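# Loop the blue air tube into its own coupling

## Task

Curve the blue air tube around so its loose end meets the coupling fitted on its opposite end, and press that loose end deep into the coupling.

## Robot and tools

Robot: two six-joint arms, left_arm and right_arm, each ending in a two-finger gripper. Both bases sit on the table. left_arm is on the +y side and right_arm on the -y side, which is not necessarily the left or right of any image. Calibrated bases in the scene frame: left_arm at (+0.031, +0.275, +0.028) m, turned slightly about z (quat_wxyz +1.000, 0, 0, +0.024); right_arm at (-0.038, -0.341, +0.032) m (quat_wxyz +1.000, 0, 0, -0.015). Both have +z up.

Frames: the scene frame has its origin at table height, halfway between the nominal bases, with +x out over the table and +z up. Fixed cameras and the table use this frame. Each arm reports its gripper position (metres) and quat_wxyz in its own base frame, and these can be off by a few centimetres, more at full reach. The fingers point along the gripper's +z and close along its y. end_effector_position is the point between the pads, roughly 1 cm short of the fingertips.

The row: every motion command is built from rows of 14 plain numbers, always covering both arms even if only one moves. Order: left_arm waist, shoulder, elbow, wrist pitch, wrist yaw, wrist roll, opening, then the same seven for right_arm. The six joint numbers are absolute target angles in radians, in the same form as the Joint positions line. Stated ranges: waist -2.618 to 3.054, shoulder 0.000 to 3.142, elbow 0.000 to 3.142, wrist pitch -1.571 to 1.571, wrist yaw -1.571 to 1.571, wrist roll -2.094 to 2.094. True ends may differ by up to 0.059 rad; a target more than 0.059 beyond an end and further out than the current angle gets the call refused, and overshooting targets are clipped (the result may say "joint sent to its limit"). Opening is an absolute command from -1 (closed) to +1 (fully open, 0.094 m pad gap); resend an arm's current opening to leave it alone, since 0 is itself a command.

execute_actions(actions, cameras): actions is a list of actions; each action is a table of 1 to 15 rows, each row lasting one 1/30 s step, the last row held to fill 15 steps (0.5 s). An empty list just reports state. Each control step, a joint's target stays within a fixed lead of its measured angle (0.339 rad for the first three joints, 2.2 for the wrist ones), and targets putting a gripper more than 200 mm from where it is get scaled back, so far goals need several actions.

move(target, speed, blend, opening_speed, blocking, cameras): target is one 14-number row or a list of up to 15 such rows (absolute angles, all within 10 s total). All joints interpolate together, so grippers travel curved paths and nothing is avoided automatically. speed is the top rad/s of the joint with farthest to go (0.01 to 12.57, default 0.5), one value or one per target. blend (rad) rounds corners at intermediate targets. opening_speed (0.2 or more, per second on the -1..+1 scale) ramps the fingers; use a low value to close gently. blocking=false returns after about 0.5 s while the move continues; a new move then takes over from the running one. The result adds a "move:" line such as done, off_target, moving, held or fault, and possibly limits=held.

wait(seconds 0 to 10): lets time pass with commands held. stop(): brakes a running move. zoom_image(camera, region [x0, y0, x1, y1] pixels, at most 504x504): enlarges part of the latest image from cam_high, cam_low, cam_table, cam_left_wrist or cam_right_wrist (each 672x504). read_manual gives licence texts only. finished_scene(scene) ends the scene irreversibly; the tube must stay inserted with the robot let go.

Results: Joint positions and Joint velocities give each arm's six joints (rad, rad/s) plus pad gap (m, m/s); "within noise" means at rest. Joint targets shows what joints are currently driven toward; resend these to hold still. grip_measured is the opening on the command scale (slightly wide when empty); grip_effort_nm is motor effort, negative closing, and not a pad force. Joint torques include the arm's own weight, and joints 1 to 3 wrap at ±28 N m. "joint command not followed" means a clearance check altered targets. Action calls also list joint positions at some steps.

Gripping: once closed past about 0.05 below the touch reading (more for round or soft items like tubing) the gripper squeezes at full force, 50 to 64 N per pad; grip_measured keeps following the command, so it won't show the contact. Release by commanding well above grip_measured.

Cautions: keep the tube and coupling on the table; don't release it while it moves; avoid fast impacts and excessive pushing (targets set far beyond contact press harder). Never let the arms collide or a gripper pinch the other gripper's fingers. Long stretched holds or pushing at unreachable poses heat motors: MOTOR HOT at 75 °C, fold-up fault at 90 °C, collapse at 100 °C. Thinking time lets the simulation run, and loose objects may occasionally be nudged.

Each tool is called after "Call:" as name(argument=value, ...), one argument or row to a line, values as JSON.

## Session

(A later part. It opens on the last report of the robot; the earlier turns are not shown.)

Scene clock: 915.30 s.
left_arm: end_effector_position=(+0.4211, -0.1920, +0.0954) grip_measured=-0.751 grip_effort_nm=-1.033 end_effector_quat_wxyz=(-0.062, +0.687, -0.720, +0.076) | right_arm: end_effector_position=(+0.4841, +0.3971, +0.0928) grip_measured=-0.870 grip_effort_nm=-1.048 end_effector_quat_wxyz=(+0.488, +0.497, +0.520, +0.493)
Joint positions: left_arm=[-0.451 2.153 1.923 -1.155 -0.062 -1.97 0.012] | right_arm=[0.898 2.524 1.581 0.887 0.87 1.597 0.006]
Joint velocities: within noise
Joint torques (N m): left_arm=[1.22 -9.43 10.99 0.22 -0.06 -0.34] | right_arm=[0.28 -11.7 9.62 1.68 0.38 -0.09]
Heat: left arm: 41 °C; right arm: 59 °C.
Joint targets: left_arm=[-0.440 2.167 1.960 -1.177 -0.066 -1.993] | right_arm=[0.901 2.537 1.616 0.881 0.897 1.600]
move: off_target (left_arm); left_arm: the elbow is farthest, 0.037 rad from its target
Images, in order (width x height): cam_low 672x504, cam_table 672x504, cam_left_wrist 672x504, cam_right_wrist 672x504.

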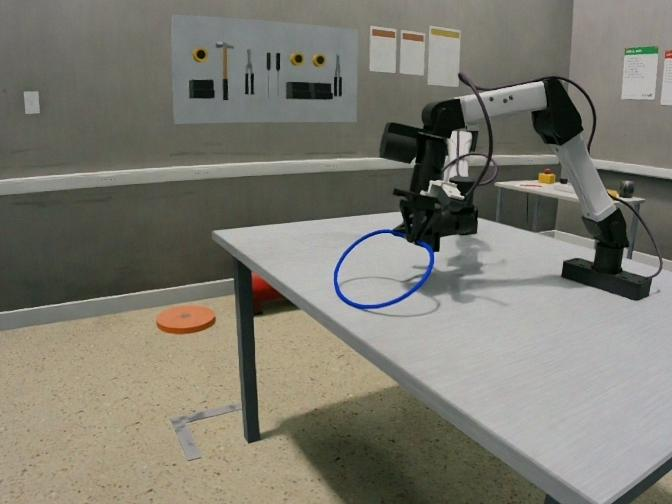

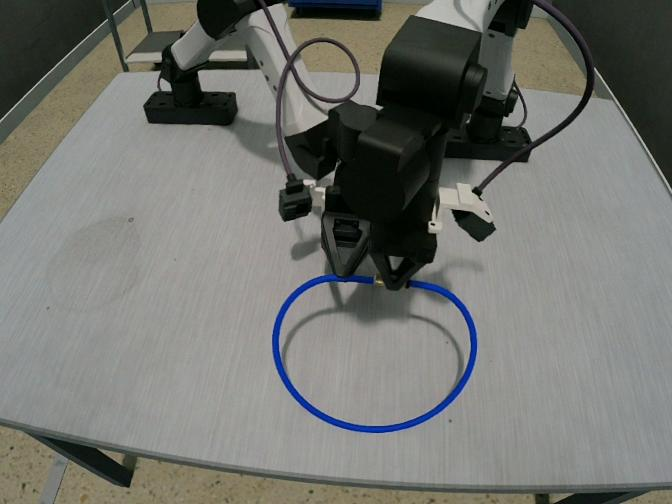

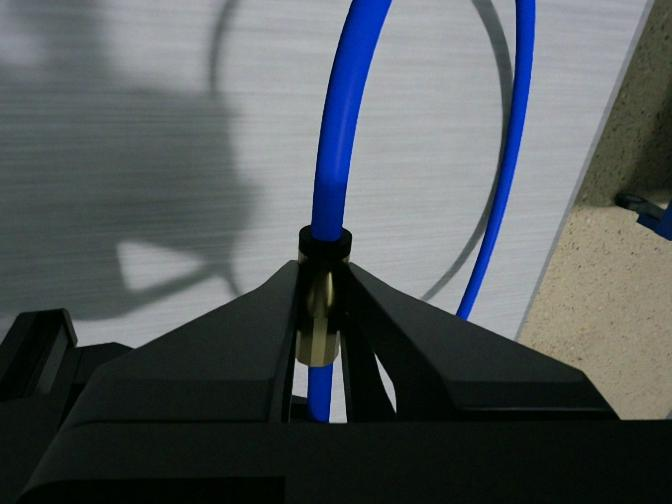

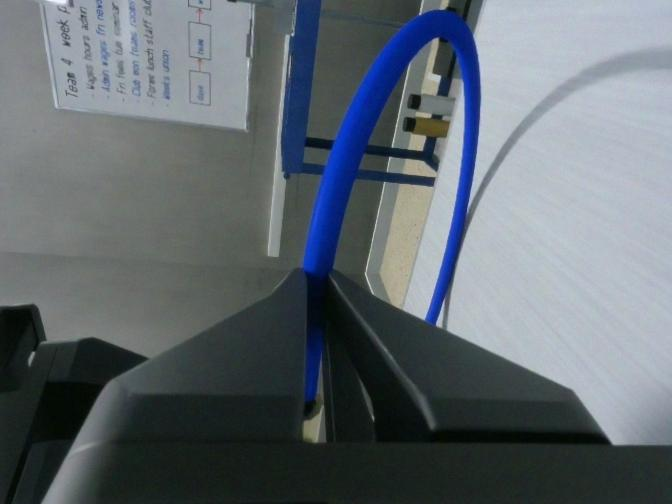

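Call:
move(
  target=[-0.44,2.167,1.96,-1.177,-0.066,-1.993,-1,0.910,2.545,1.632,0.873,0.902,1.60,-1],
  speed=0.15,
  cameras=["cam_table","cam_left_wrist","cam_right_wrist"],
)

Call:
zoom_image(
  camera="cam_table",
  region=[310, 250, 430, 310],
)

Call:
zoom_image(
  camera="cam_left_wrist",
  region=[280, 320, 380, 420],
)

Call:
zoom_image(
  camera="cam_right_wrist",
  region=[280, 340, 380, 440],
)

Scene clock: 923.07 s.
left_arm: end_effector_position=(+0.4213, -0.1909, +0.0954) grip_measured=-0.751 grip_effort_nm=-1.038 end_effector_quat_wxyz=(-0.061, +0.688, -0.719, +0.075) | right_arm: end_effector_position=(+0.4823, +0.4019, +0.0929) grip_measured=-0.870 grip_effort_nm=-1.038 end_effector_quat_wxyz=(+0.488, +0.497, +0.520, +0.494)
Joint positions: left_arm=[-0.448 2.153 1.923 -1.156 -0.062 -1.97 0.012] | right_arm=[0.907 2.532 1.596 0.88 0.877 1.597 0.006]
Joint velocities: within noise
Joint torques (N m): left_arm=[1.03 -9.44 11.02 0.22 -0.07 -0.32] | right_arm=[0.38 -11.84 9.37 1.7 0.32 -0.15]
Heat: left arm: 42 °C; right arm: 59 °C.
Joint targets: left_arm=[-0.440 2.167 1.960 -1.177 -0.066 -1.993] | right_arm=[0.910 2.545 1.632 0.873 0.902 1.600]
move: off_target (left_arm, right_arm); left_arm: the elbow is farthest, 0.037 rad from its target; right_arm: the elbow is farthest, 0.036 rad from its target
Images, in order (width x height): cam_table 672x504, cam_left_wrist 672x504, cam_right_wrist 672x504.

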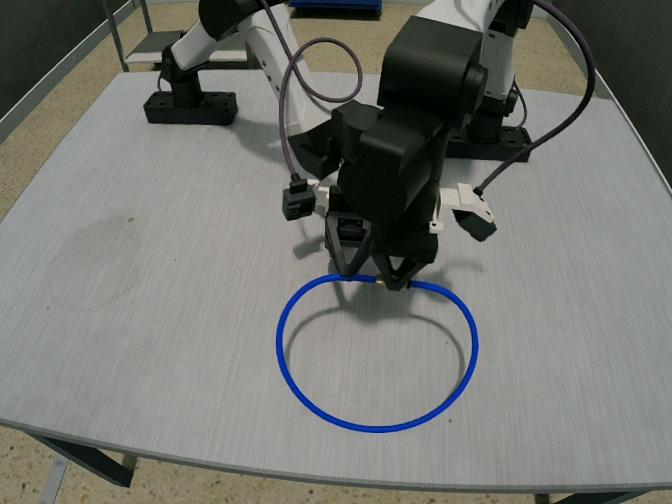

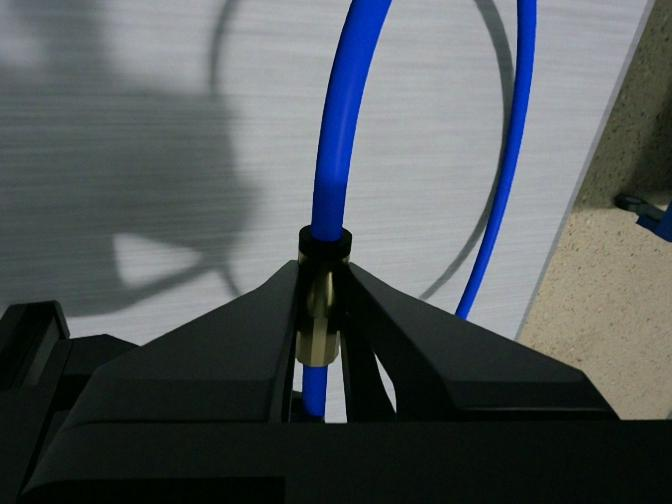

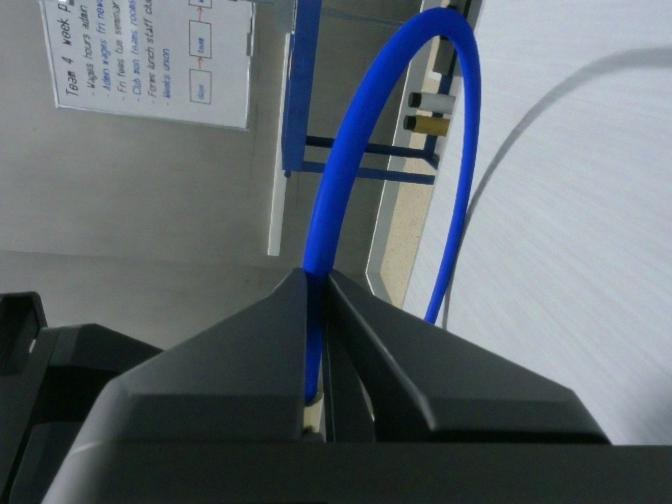

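Scaled by 4.200.

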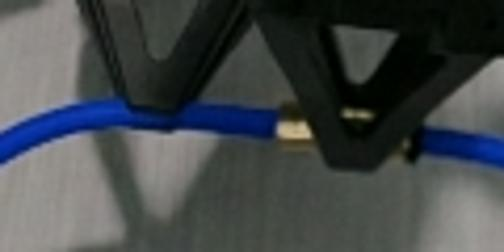

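Scaled by 5.040.

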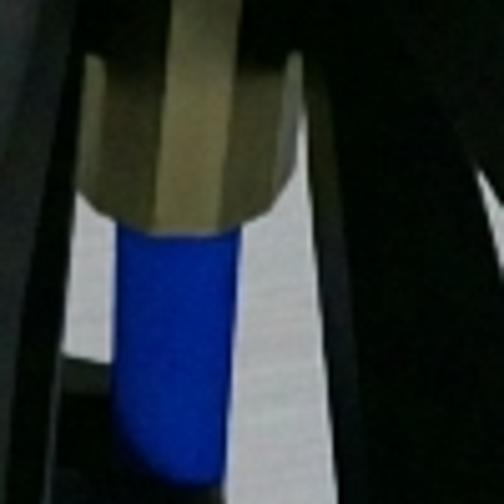

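Scaled by 5.040.

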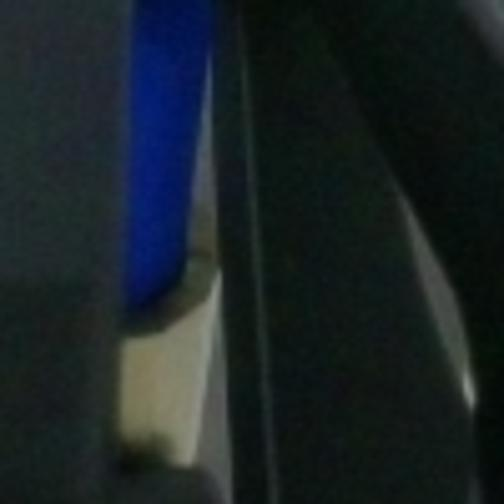

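Call:
move(
  target=[-0.455,2.167,1.96,-1.177,-0.066,-1.993,-1,0.919,2.566,1.676,0.849,0.911,1.60,-1],
  speed=0.15,
  cameras=["cam_table","cam_left_wrist","cam_right_wrist"],
)

Call:
zoom_image(
  camera="cam_table",
  region=[310, 250, 430, 310],
)

Call:
zoom_image(
  camera="cam_left_wrist",
  region=[280, 320, 380, 420],
)

Call:
zoom_image(
  camera="cam_right_wrist",
  region=[280, 340, 380, 440],
)

Scene clock: 929.93 s.
left_arm: end_effector_position=(+0.4214, -0.1908, +0.0954) grip_measured=-0.751 grip_effort_nm=-1.038 end_effector_quat_wxyz=(-0.061, +0.689, -0.718, +0.075) | right_arm: end_effector_position=(+0.4837, +0.4063, +0.0934) grip_measured=-0.870 grip_effort_nm=-1.048 end_effector_quat_wxyz=(+0.492, +0.501, +0.516, +0.491)
Joint positions: left_arm=[-0.448 2.153 1.923 -1.156 -0.062 -1.971 0.012] | right_arm=[0.913 2.551 1.638 0.859 0.899 1.597 0.006]
Joint velocities: within noise
Joint torques (N m): left_arm=[-0.54 -9.37 10.95 0.22 -0.07 -0.31] | right_arm=[0.79 -11.96 9.59 1.65 0.21 -0.08]
Heat: left arm: 42 °C; right arm: 60 °C.
Joint targets: left_arm=[-0.455 2.167 1.960 -1.177 -0.066 -1.993] | right_arm=[0.919 2.566 1.676 0.849 0.911 1.600]
move: off_target (left_arm, right_arm); left_arm: the elbow is farthest, 0.037 rad from its target; right_arm: the elbow is farthest, 0.038 rad from its target
Images, in order (width x height): cam_table 672x504, cam_left_wrist 672x504, cam_right_wrist 672x504.

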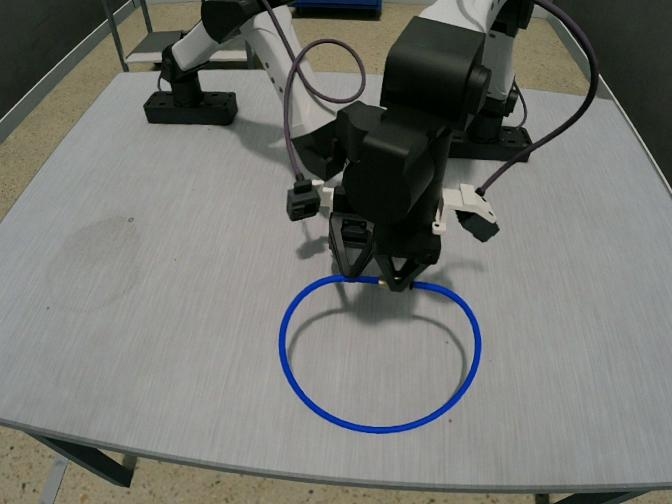

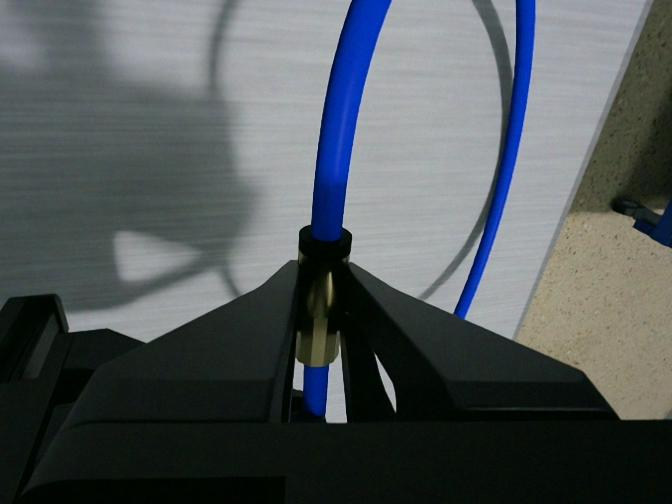

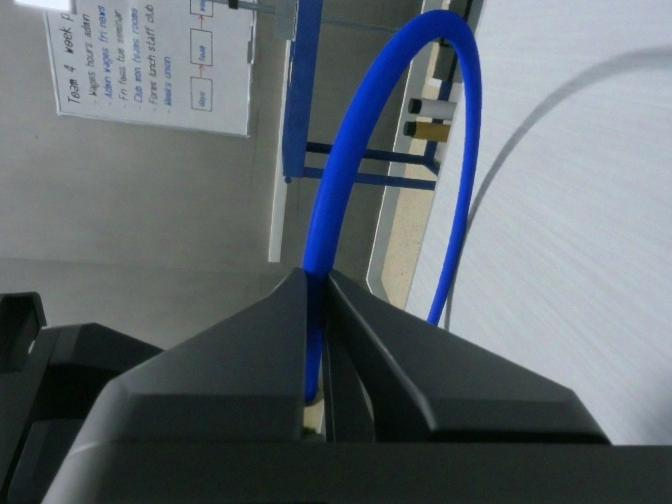

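Scaled by 4.200.

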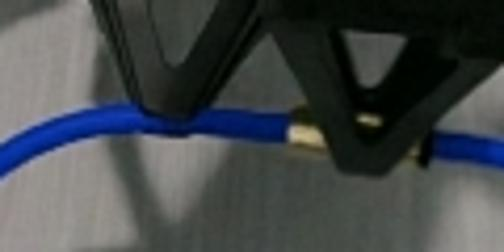

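Scaled by 5.040.

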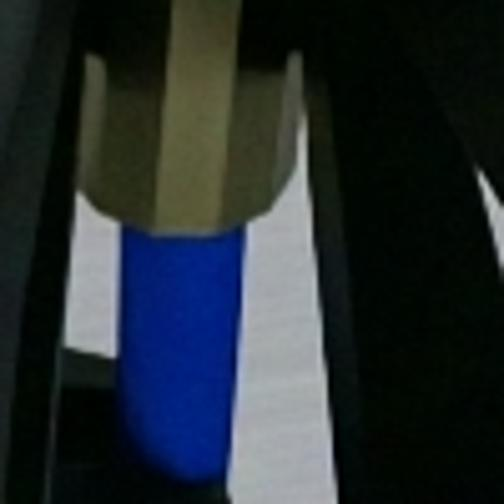

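Scaled by 5.040.

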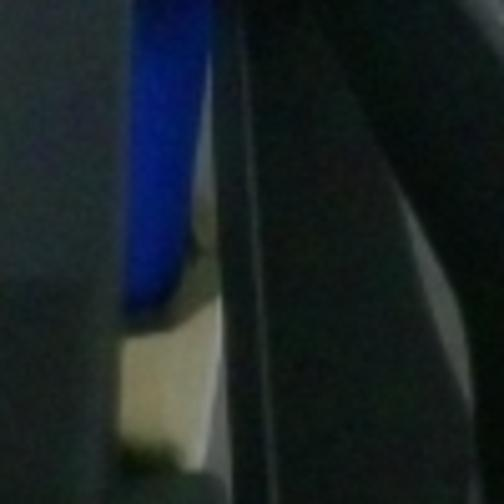

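Call:
move(
  target=[-0.465,2.167,1.96,-1.177,-0.066,-1.993,-1,0.932,2.590,1.727,0.821,0.923,1.60,-1],
  speed=0.15,
  cameras=["cam_table","cam_left_wrist","cam_right_wrist"],
)

Call:
zoom_image(
  camera="cam_table",
  region=[310, 250, 430, 310],
)

Call:
zoom_image(
  camera="cam_left_wrist",
  region=[280, 320, 380, 420],
)

Call:
zoom_image(
  camera="cam_right_wrist",
  region=[280, 340, 380, 440],
)

Scene clock: 942.33 s.
left_arm: end_effector_position=(+0.4227, -0.1880, +0.0956) grip_measured=-0.751 grip_effort_nm=-1.033 end_effector_quat_wxyz=(-0.070, +0.690, -0.717, +0.072) | right_arm: end_effector_position=(+0.4839, +0.4120, +0.0929) grip_measured=-0.870 grip_effort_nm=-1.043 end_effector_quat_wxyz=(+0.498, +0.505, +0.512, +0.485)
Joint positions: left_arm=[-0.448 2.153 1.923 -1.156 -0.08 -1.973 0.012] | right_arm=[0.924 2.575 1.686 0.833 0.929 1.597 0.006]
Joint velocities: within noise
Joint torques (N m): left_arm=[-1.55 -9.25 10.82 0.24 0.1 -0.32] | right_arm=[0.84 -11.78 10.07 1.64 0.04 -0.11]
Heat: left arm: 43 °C; right arm: 61 °C.
Joint targets: left_arm=[-0.465 2.167 1.960 -1.177 -0.066 -1.993] | right_arm=[0.932 2.590 1.727 0.821 0.923 1.600]
move: off_target (left_arm, right_arm); left_arm: the elbow is farthest, 0.037 rad from its target; right_arm: the elbow is farthest, 0.041 rad from its target
Images, in order (width x height): cam_table 672x504, cam_left_wrist 672x504, cam_right_wrist 672x504.

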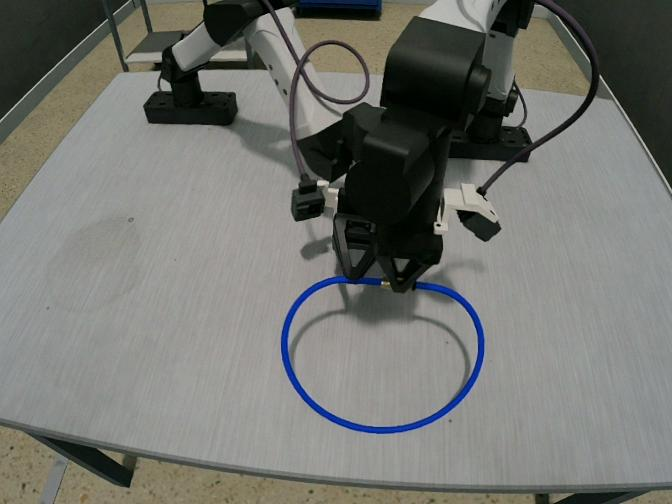

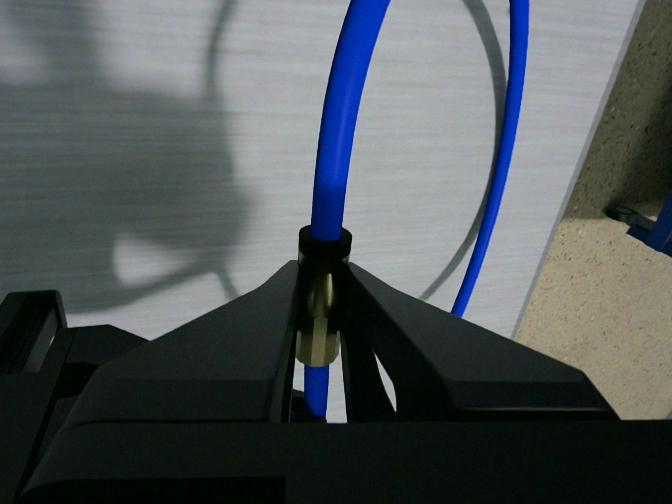

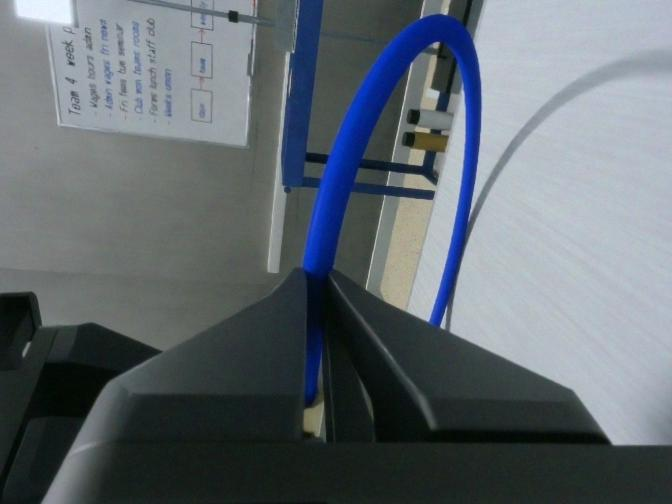

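Scaled by 4.200.

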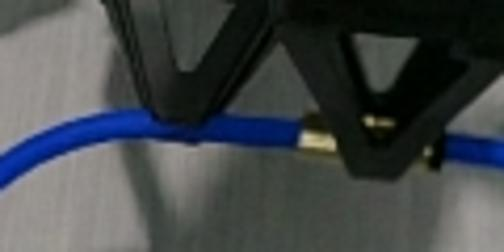

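Scaled by 5.040.

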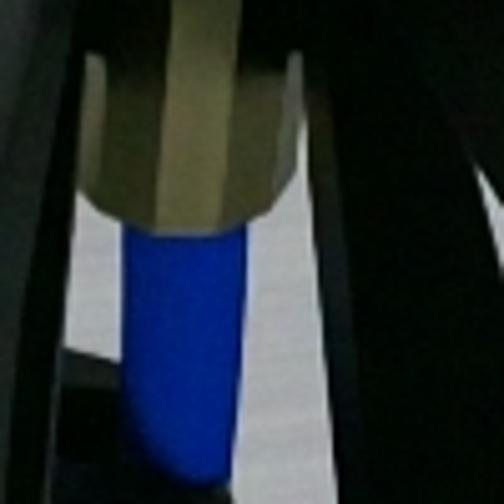

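Scaled by 5.040.

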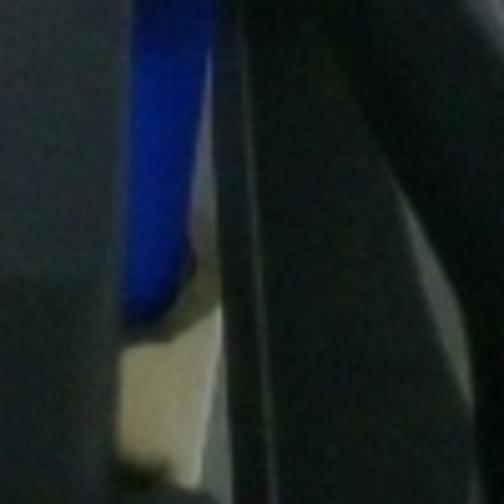

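Call:
move(
  target=[
    [-0.465,2.167,1.96,-1.177,-0.066,-1.993,-1,0.926,2.580,1.705,0.832,0.918,1.62,-1],
    [-0.475,2.167,1.96,-1.177,-0.066,-1.993,-1,0.938,2.603,1.755,0.806,0.929,1.625,-1],
  ],
  speed=0.15,
  cameras=["cam_table","cam_left_wrist","cam_right_wrist"],
)

Call:
zoom_image(
  camera="cam_table",
  region=[310, 250, 430, 310],
)

Call:
zoom_image(
  camera="cam_left_wrist",
  region=[280, 320, 380, 420],
)

Call:
zoom_image(
  camera="cam_right_wrist",
  region=[280, 340, 380, 440],
)

Scene clock: 959.10 s.
left_arm: end_effector_position=(+0.4235, -0.1864, +0.0958) grip_measured=-0.751 grip_effort_nm=-1.038 end_effector_quat_wxyz=(-0.075, +0.690, -0.716, +0.070) | right_arm: end_effector_position=(+0.4846, +0.4141, +0.0924) grip_measured=-0.870 grip_effort_nm=-1.048 end_effector_quat_wxyz=(+0.495, +0.514, +0.503, +0.487)
Joint positions: left_arm=[-0.448 2.153 1.923 -1.156 -0.091 -1.974 0.012] | right_arm=[0.927 2.588 1.713 0.817 0.945 1.621 0.006]
Joint velocities: within noise
Joint torques (N m): left_arm=[-2.51 -9.31 10.93 0.25 0.19 -0.27] | right_arm=[0.94 -12.15 10.26 1.65 -0.05 -0.17]
Heat: left arm: 43 °C; right arm: 60 °C.
Joint targets: left_arm=[-0.475 2.167 1.960 -1.177 -0.066 -1.993] | right_arm=[0.938 2.603 1.755 0.806 0.929 1.625]
move: off_target (left_arm, right_arm); left_arm: the elbow is farthest, 0.037 rad from its target; right_arm: the elbow is farthest, 0.042 rad from its target
Images, in order (width x height): cam_table 672x504, cam_left_wrist 672x504, cam_right_wrist 672x504.

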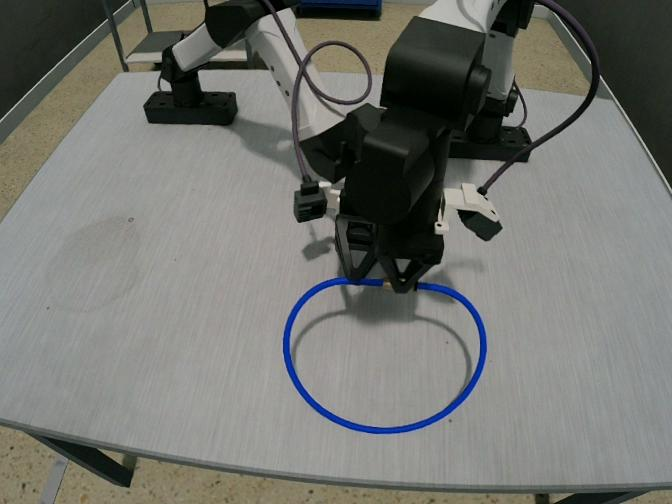

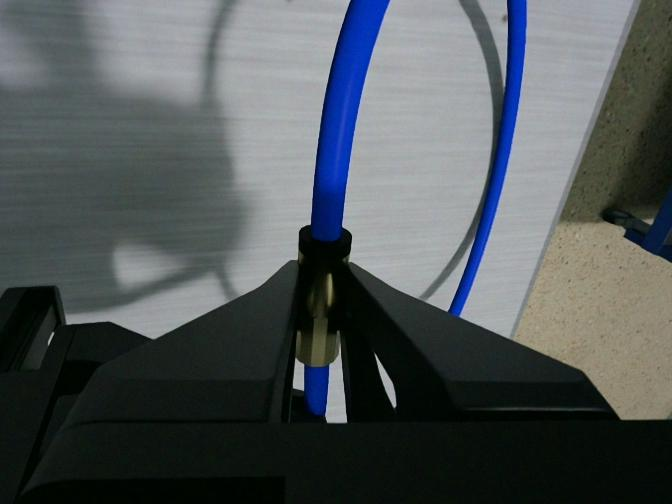

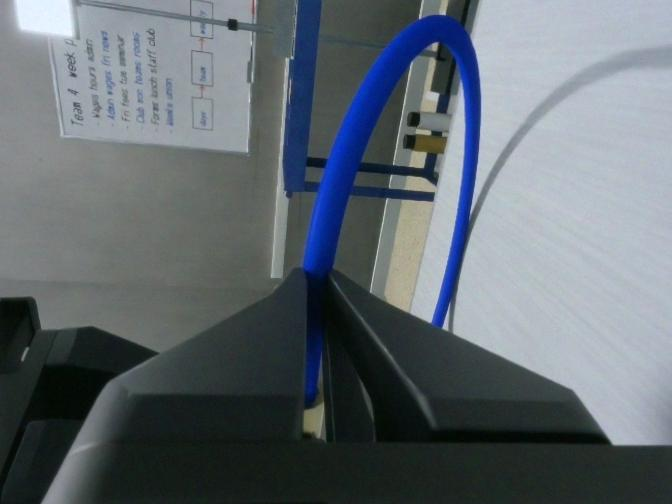

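Scaled by 4.200.

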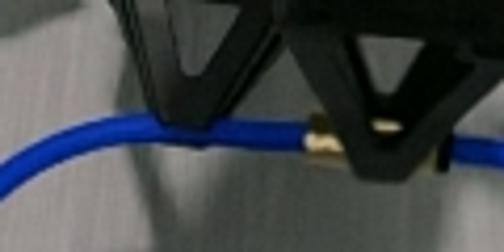

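Scaled by 5.040.

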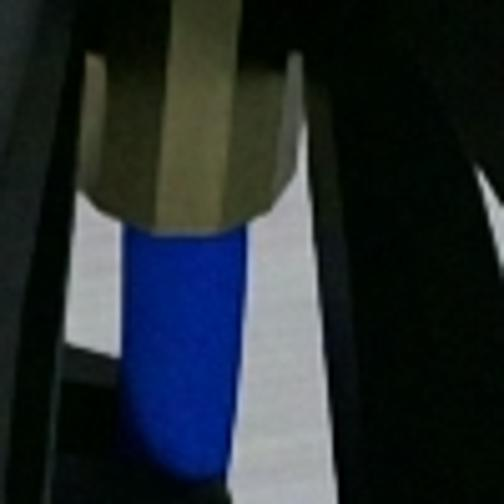

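Scaled by 5.040.

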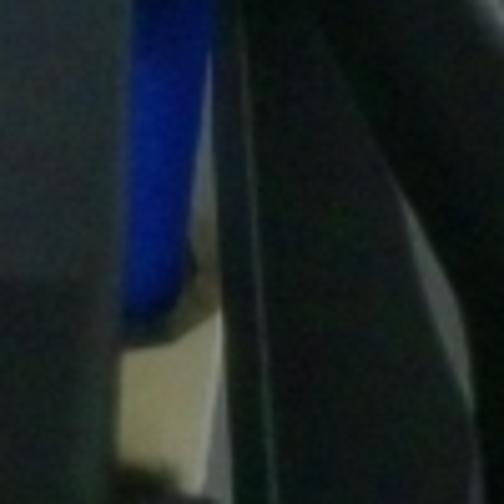

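Call:
move(
  target=[-0.485,2.167,1.96,-1.177,0.04,-1.993,-1,0.945,2.607,1.762,0.804,0.83,1.625,-1],
  speed=0.1,
  cameras=["cam_table","cam_left_wrist","cam_right_wrist"],
)

Call:
zoom_image(
  camera="cam_table",
  region=[310, 250, 430, 310],
)

Call:
zoom_image(
  camera="cam_left_wrist",
  region=[280, 320, 380, 420],
)

Call:
zoom_image(
  camera="cam_right_wrist",
  region=[280, 340, 380, 440],
)

Scene clock: 971.03 s.
left_arm: end_effector_position=(+0.4208, -0.1922, +0.0932) grip_measured=-0.751 grip_effort_nm=-1.033 end_effector_quat_wxyz=(-0.061, +0.690, -0.717, +0.074) | right_arm: end_effector_position=(+0.4815, +0.4234, +0.0903) grip_measured=-0.870 grip_effort_nm=-1.048 end_effector_quat_wxyz=(+0.485, +0.504, +0.515, +0.496)
Joint positions: left_arm=[-0.452 2.158 1.923 -1.156 -0.063 -1.978 0.012] | right_arm=[0.935 2.59 1.713 0.814 0.911 1.621 0.006]
Joint velocities: within noise
Joint torques (N m): left_arm=[-3.29 -9.92 11.06 0.23 0.89 -0.27] | right_arm=[1.06 -11.89 10.74 1.68 -0.62 -0.12]
Heat: left arm: 44 °C; right arm: 63 °C.
Joint targets: left_arm=[-0.485 2.167 1.960 -1.177 0.040 -1.993] | right_arm=[0.945 2.607 1.762 0.804 0.830 1.625]
move: off_target (left_arm, right_arm); left_arm: the wrist yaw is farthest, 0.103 rad from its target; right_arm: the wrist yaw is farthest, 0.081 rad from its target
Images, in order (width x height): cam_table 672x504, cam_left_wrist 672x504, cam_right_wrist 672x504.

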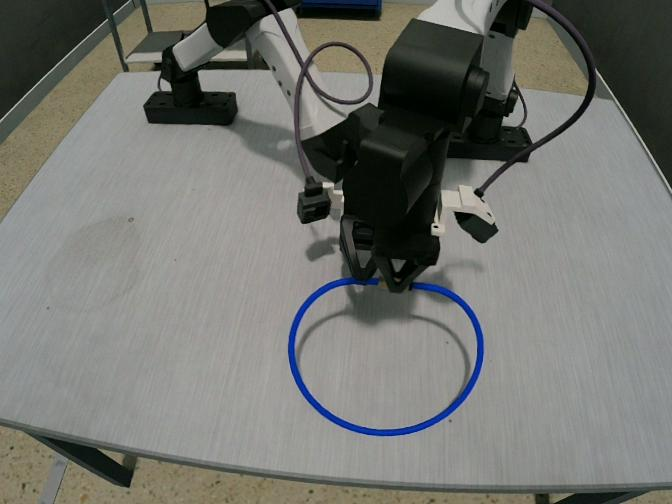

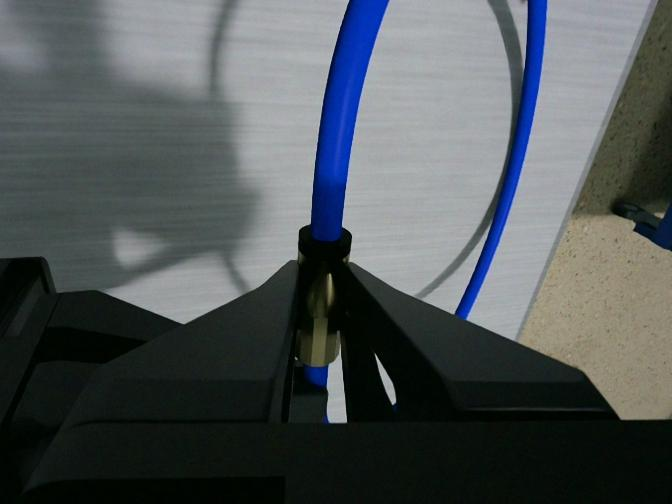

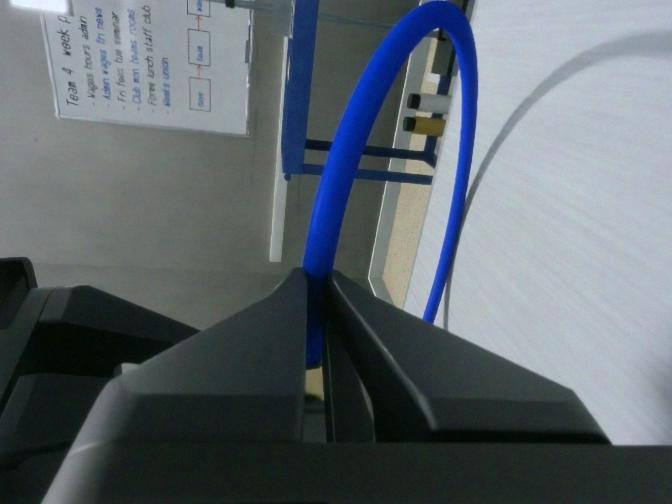

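Scaled by 4.200.

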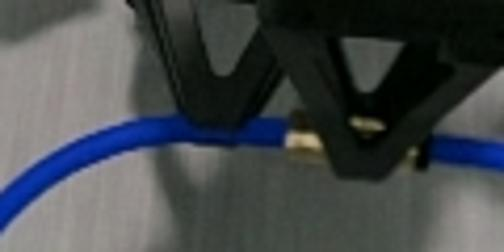

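Scaled by 5.040.

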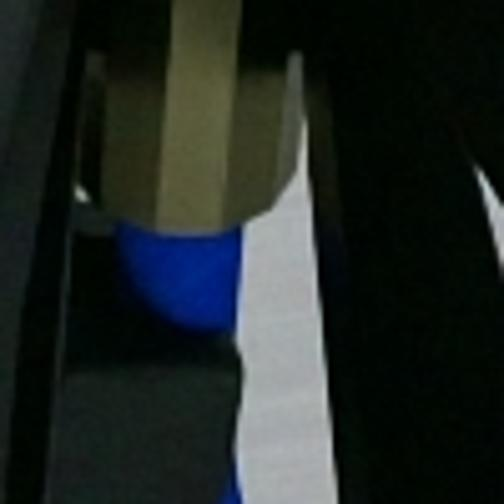

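Scaled by 5.040.

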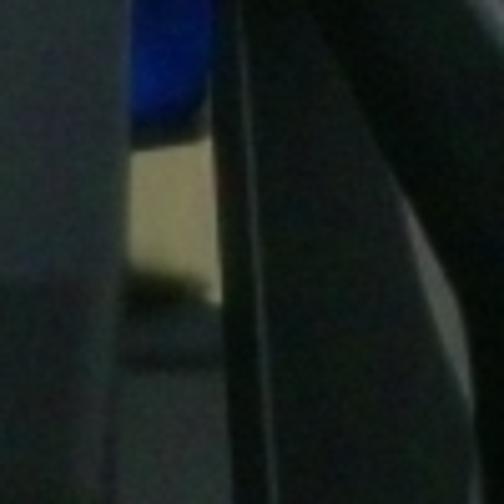

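Call:
move(
  target=[-0.495,2.167,1.96,-1.177,0.06,-1.993,-1,0.957,2.622,1.795,0.787,0.81,1.625,-1],
  speed=0.1,
  cameras=["cam_table","cam_left_wrist","cam_right_wrist"],
)

Call:
zoom_image(
  camera="cam_table",
  region=[310, 250, 430, 310],
)

Call:
zoom_image(
  camera="cam_left_wrist",
  region=[280, 320, 380, 420],
)

Call:
zoom_image(
  camera="cam_right_wrist",
  region=[280, 340, 380, 440],
)

Scene clock: 983.23 s.
left_arm: end_effector_position=(+0.4225, -0.1917, +0.0936) grip_measured=-0.751 grip_effort_nm=-1.033 end_effector_quat_wxyz=(-0.065, +0.692, -0.715, +0.075) | right_arm: end_effector_position=(+0.4839, +0.4257, +0.0907) grip_measured=-0.870 grip_effort_nm=-1.048 end_effector_quat_wxyz=(+0.486, +0.505, +0.513, +0.496)
Joint positions: left_arm=[-0.452 2.158 1.923 -1.15 -0.07 -1.983 0.012] | right_arm=[0.935 2.604 1.741 0.803 0.916 1.621 0.006]
Joint velocities: within noise
Joint torques (N m): left_arm=[-4.34 -9.87 10.96 0.11 1.19 -0.17] | right_arm=[2.33 -12.01 11.36 1.55 -0.83 -0.11]
Heat: left arm: 44 °C; right arm: 64 °C.
Joint targets: left_arm=[-0.495 2.167 1.960 -1.177 0.060 -1.993] | right_arm=[0.957 2.622 1.795 0.787 0.810 1.625]
move: off_target (left_arm, right_arm); left_arm: the wrist yaw is farthest, 0.130 rad from its target; right_arm: the wrist yaw is farthest, 0.106 rad from its target
Images, in order (width x height): cam_table 672x504, cam_left_wrist 672x504, cam_right_wrist 672x504.

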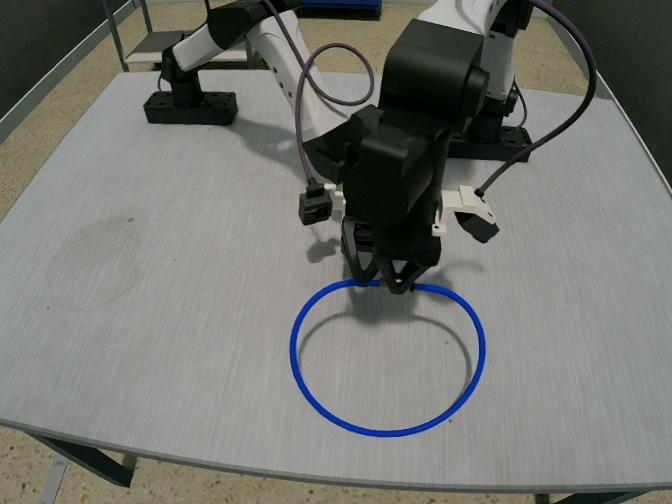

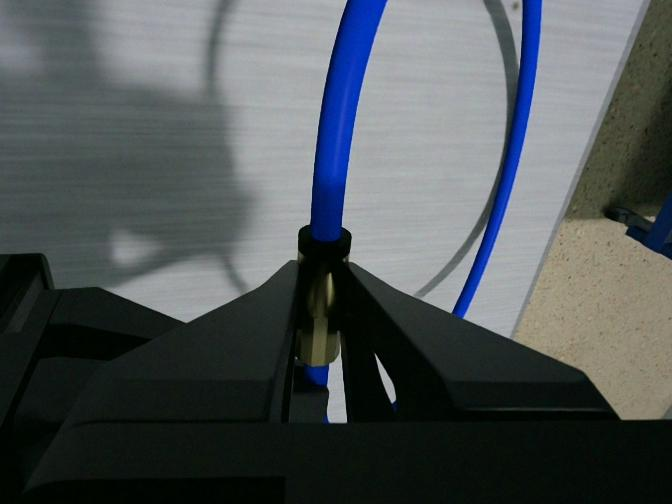

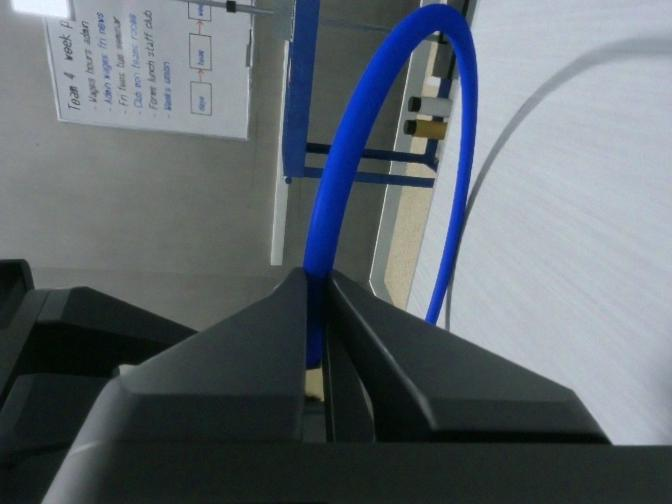

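Scaled by 4.200.

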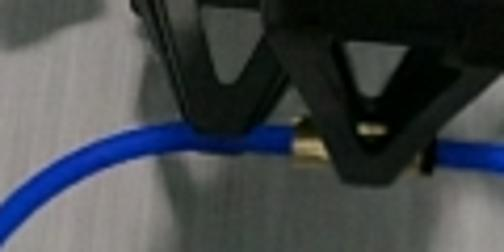

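Scaled by 5.040.

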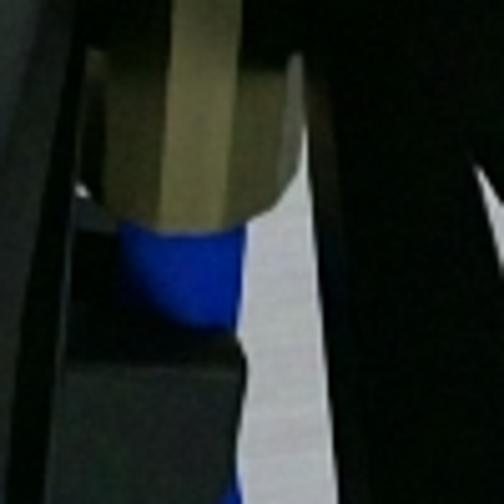

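Scaled by 5.040.

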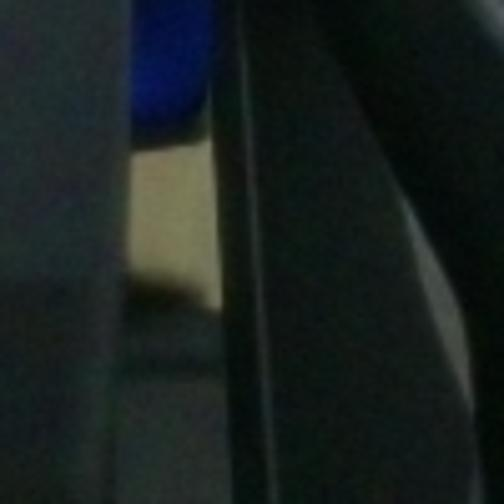

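Call:
move(
  target=[-0.51,2.167,1.96,-1.177,0.12,-1.993,-1,0.972,2.632,1.815,0.779,0.75,1.625,-1],
  speed=0.1,
  cameras=["cam_table","cam_left_wrist"],
)

Call:
zoom_image(
  camera="cam_table",
  region=[310, 250, 430, 310],
)

Call:
zoom_image(
  camera="cam_left_wrist",
  region=[280, 320, 380, 420],
)

Scene clock: 990.33 s.
left_arm: end_effector_position=(+0.4231, -0.1920, +0.0922) grip_measured=-0.751 grip_effort_nm=-1.033 end_effector_quat_wxyz=(-0.065, +0.693, -0.714, +0.075) | right_arm: end_effector_position=(+0.4849, +0.4274, +0.0892) grip_measured=-0.870 grip_effort_nm=-1.048 end_effector_quat_wxyz=(+0.486, +0.505, +0.514, +0.495)
Joint positions: left_arm=[-0.452 2.161 1.923 -1.147 -0.07 -1.986 0.012] | right_arm=[0.935 2.613 1.755 0.796 0.917 1.621 0.006]
Joint velocities: within noise
Joint torques (N m): left_arm=[-5.79 -10.17 10.91 0.12 1.7 -0.2] | right_arm=[3.52 -11.77 11.85 1.54 -1.37 -0.14]
Heat: left arm: 45 °C; right arm: 64 °C.
Joint targets: left_arm=[-0.510 2.167 1.960 -1.177 0.120 -1.993] | right_arm=[0.972 2.632 1.815 0.779 0.750 1.625]
move: off_target (left_arm, right_arm); left_arm: the wrist yaw is farthest, 0.190 rad from its target; right_arm: the wrist yaw is farthest, 0.167 rad from its target
Images, in order (width x height): cam_table 672x504, cam_left_wrist 672x504.

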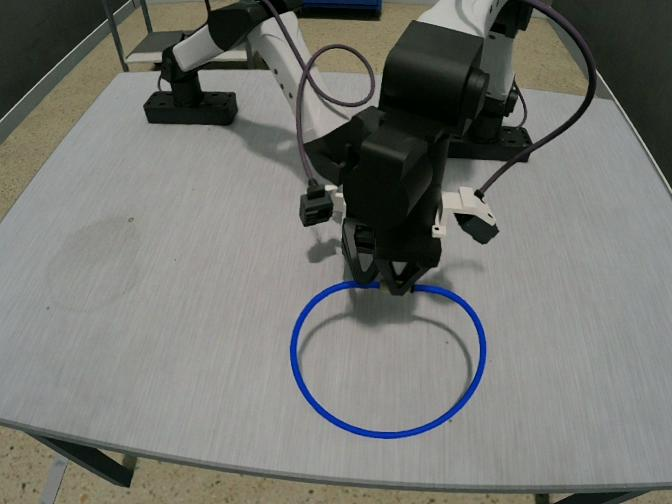

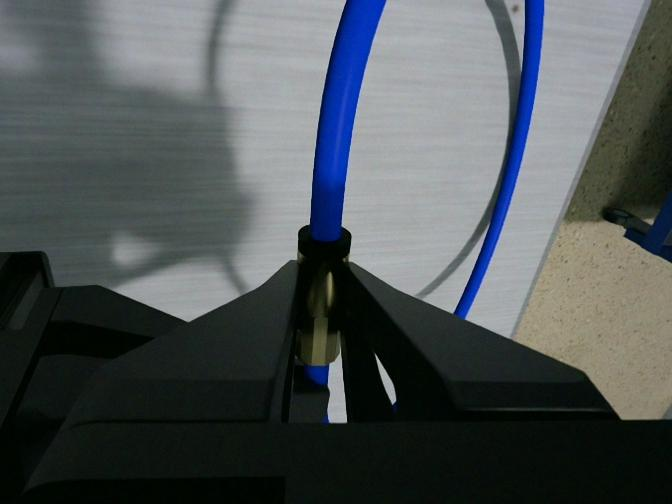

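Scaled by 4.200.

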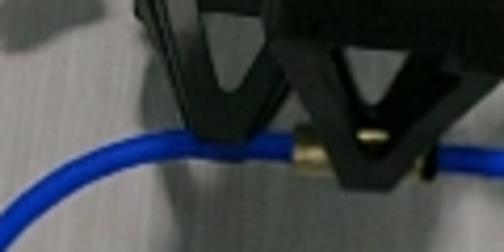

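Scaled by 5.040.

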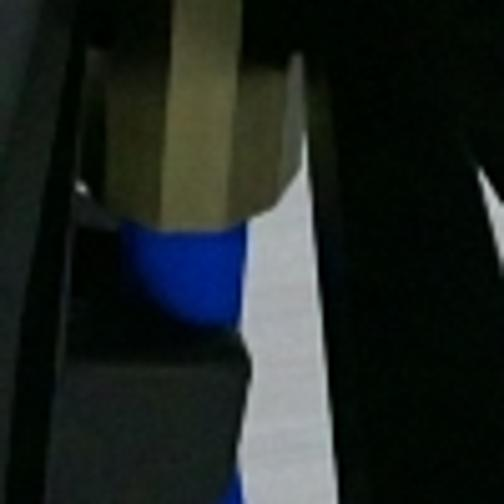

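Call:
move(
  target=[
    [-0.452,2.170,1.960,-1.170,-0.07,-1.993,-1,0.936,2.626,1.792,0.788,0.917,1.625,-1],
    [-0.452,2.196,1.777,-0.962,-0.07,-1.993,-1,0.936,2.770,1.829,0.894,0.917,1.625,-1],
  ],
  speed=0.15,
)

Call:
zoom_image(
  camera="cam_low",
  region=[320, 200, 480, 320],
)

Scene clock: 1004.03 s.
left_arm: end_effector_position=(+0.4269, -0.1882, +0.0447) grip_measured=-0.751 grip_effort_nm=-1.038 end_effector_quat_wxyz=(-0.072, +0.695, -0.712, +0.068) | right_arm: end_effector_position=(+0.4858, +0.4261, +0.0396) grip_measured=-0.870 grip_effort_nm=-1.038 end_effector_quat_wxyz=(+0.489, +0.509, +0.507, +0.494)
Joint positions: left_arm=[-0.448 2.193 1.786 -0.985 -0.089 -1.987 0.012] | right_arm=[0.935 2.75 1.798 0.897 0.931 1.622 0.006]
Joint velocities: within noise
Joint torques (N m): left_arm=[-0.28 -10.54 6.43 0.61 0.17 -0.13] | right_arm=[0.27 -12.08 9.01 1.68 -0.06 -0.12]
Heat: left arm: 43 °C; right arm: 64 °C.
Joint targets: left_arm=[-0.452 2.196 1.777 -0.962 -0.070 -1.993] | right_arm=[0.936 2.770 1.829 0.894 0.917 1.625]
move: done

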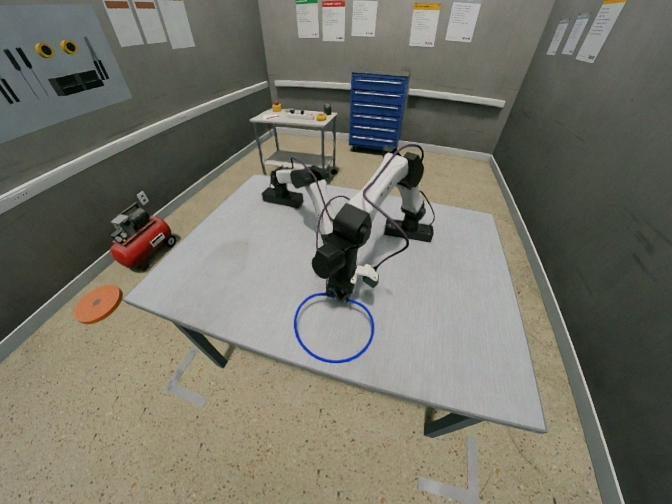

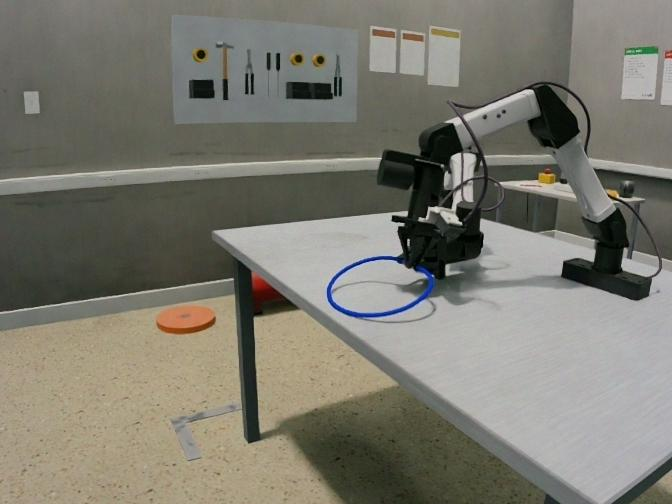

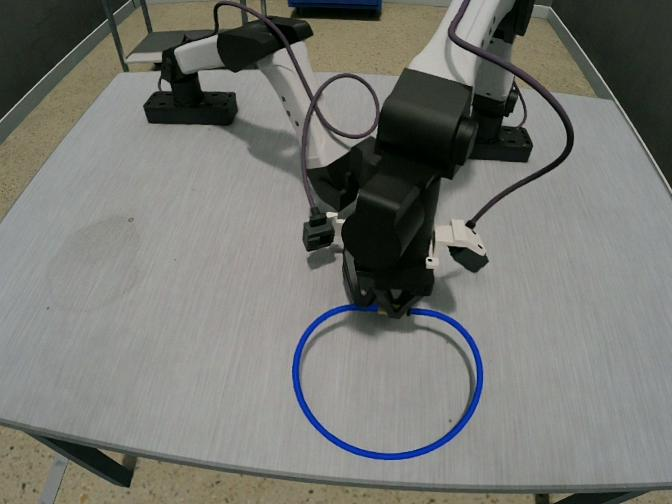

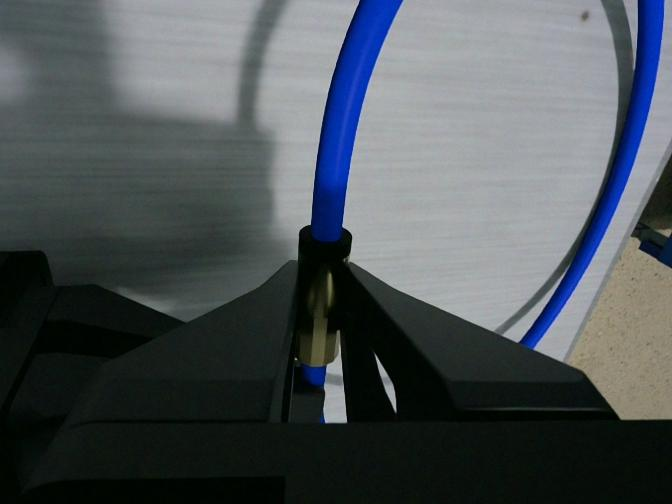

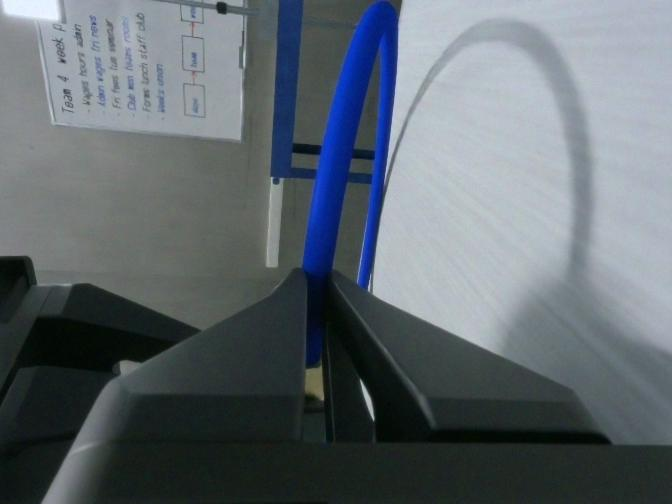

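Scaled by 3.150.

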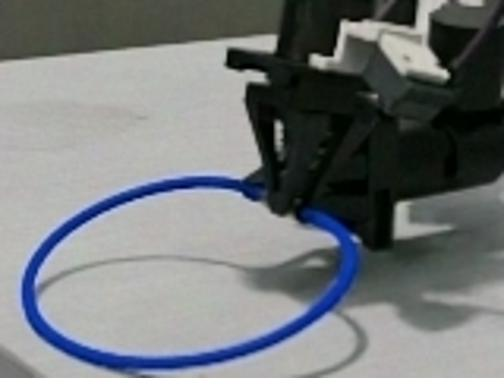

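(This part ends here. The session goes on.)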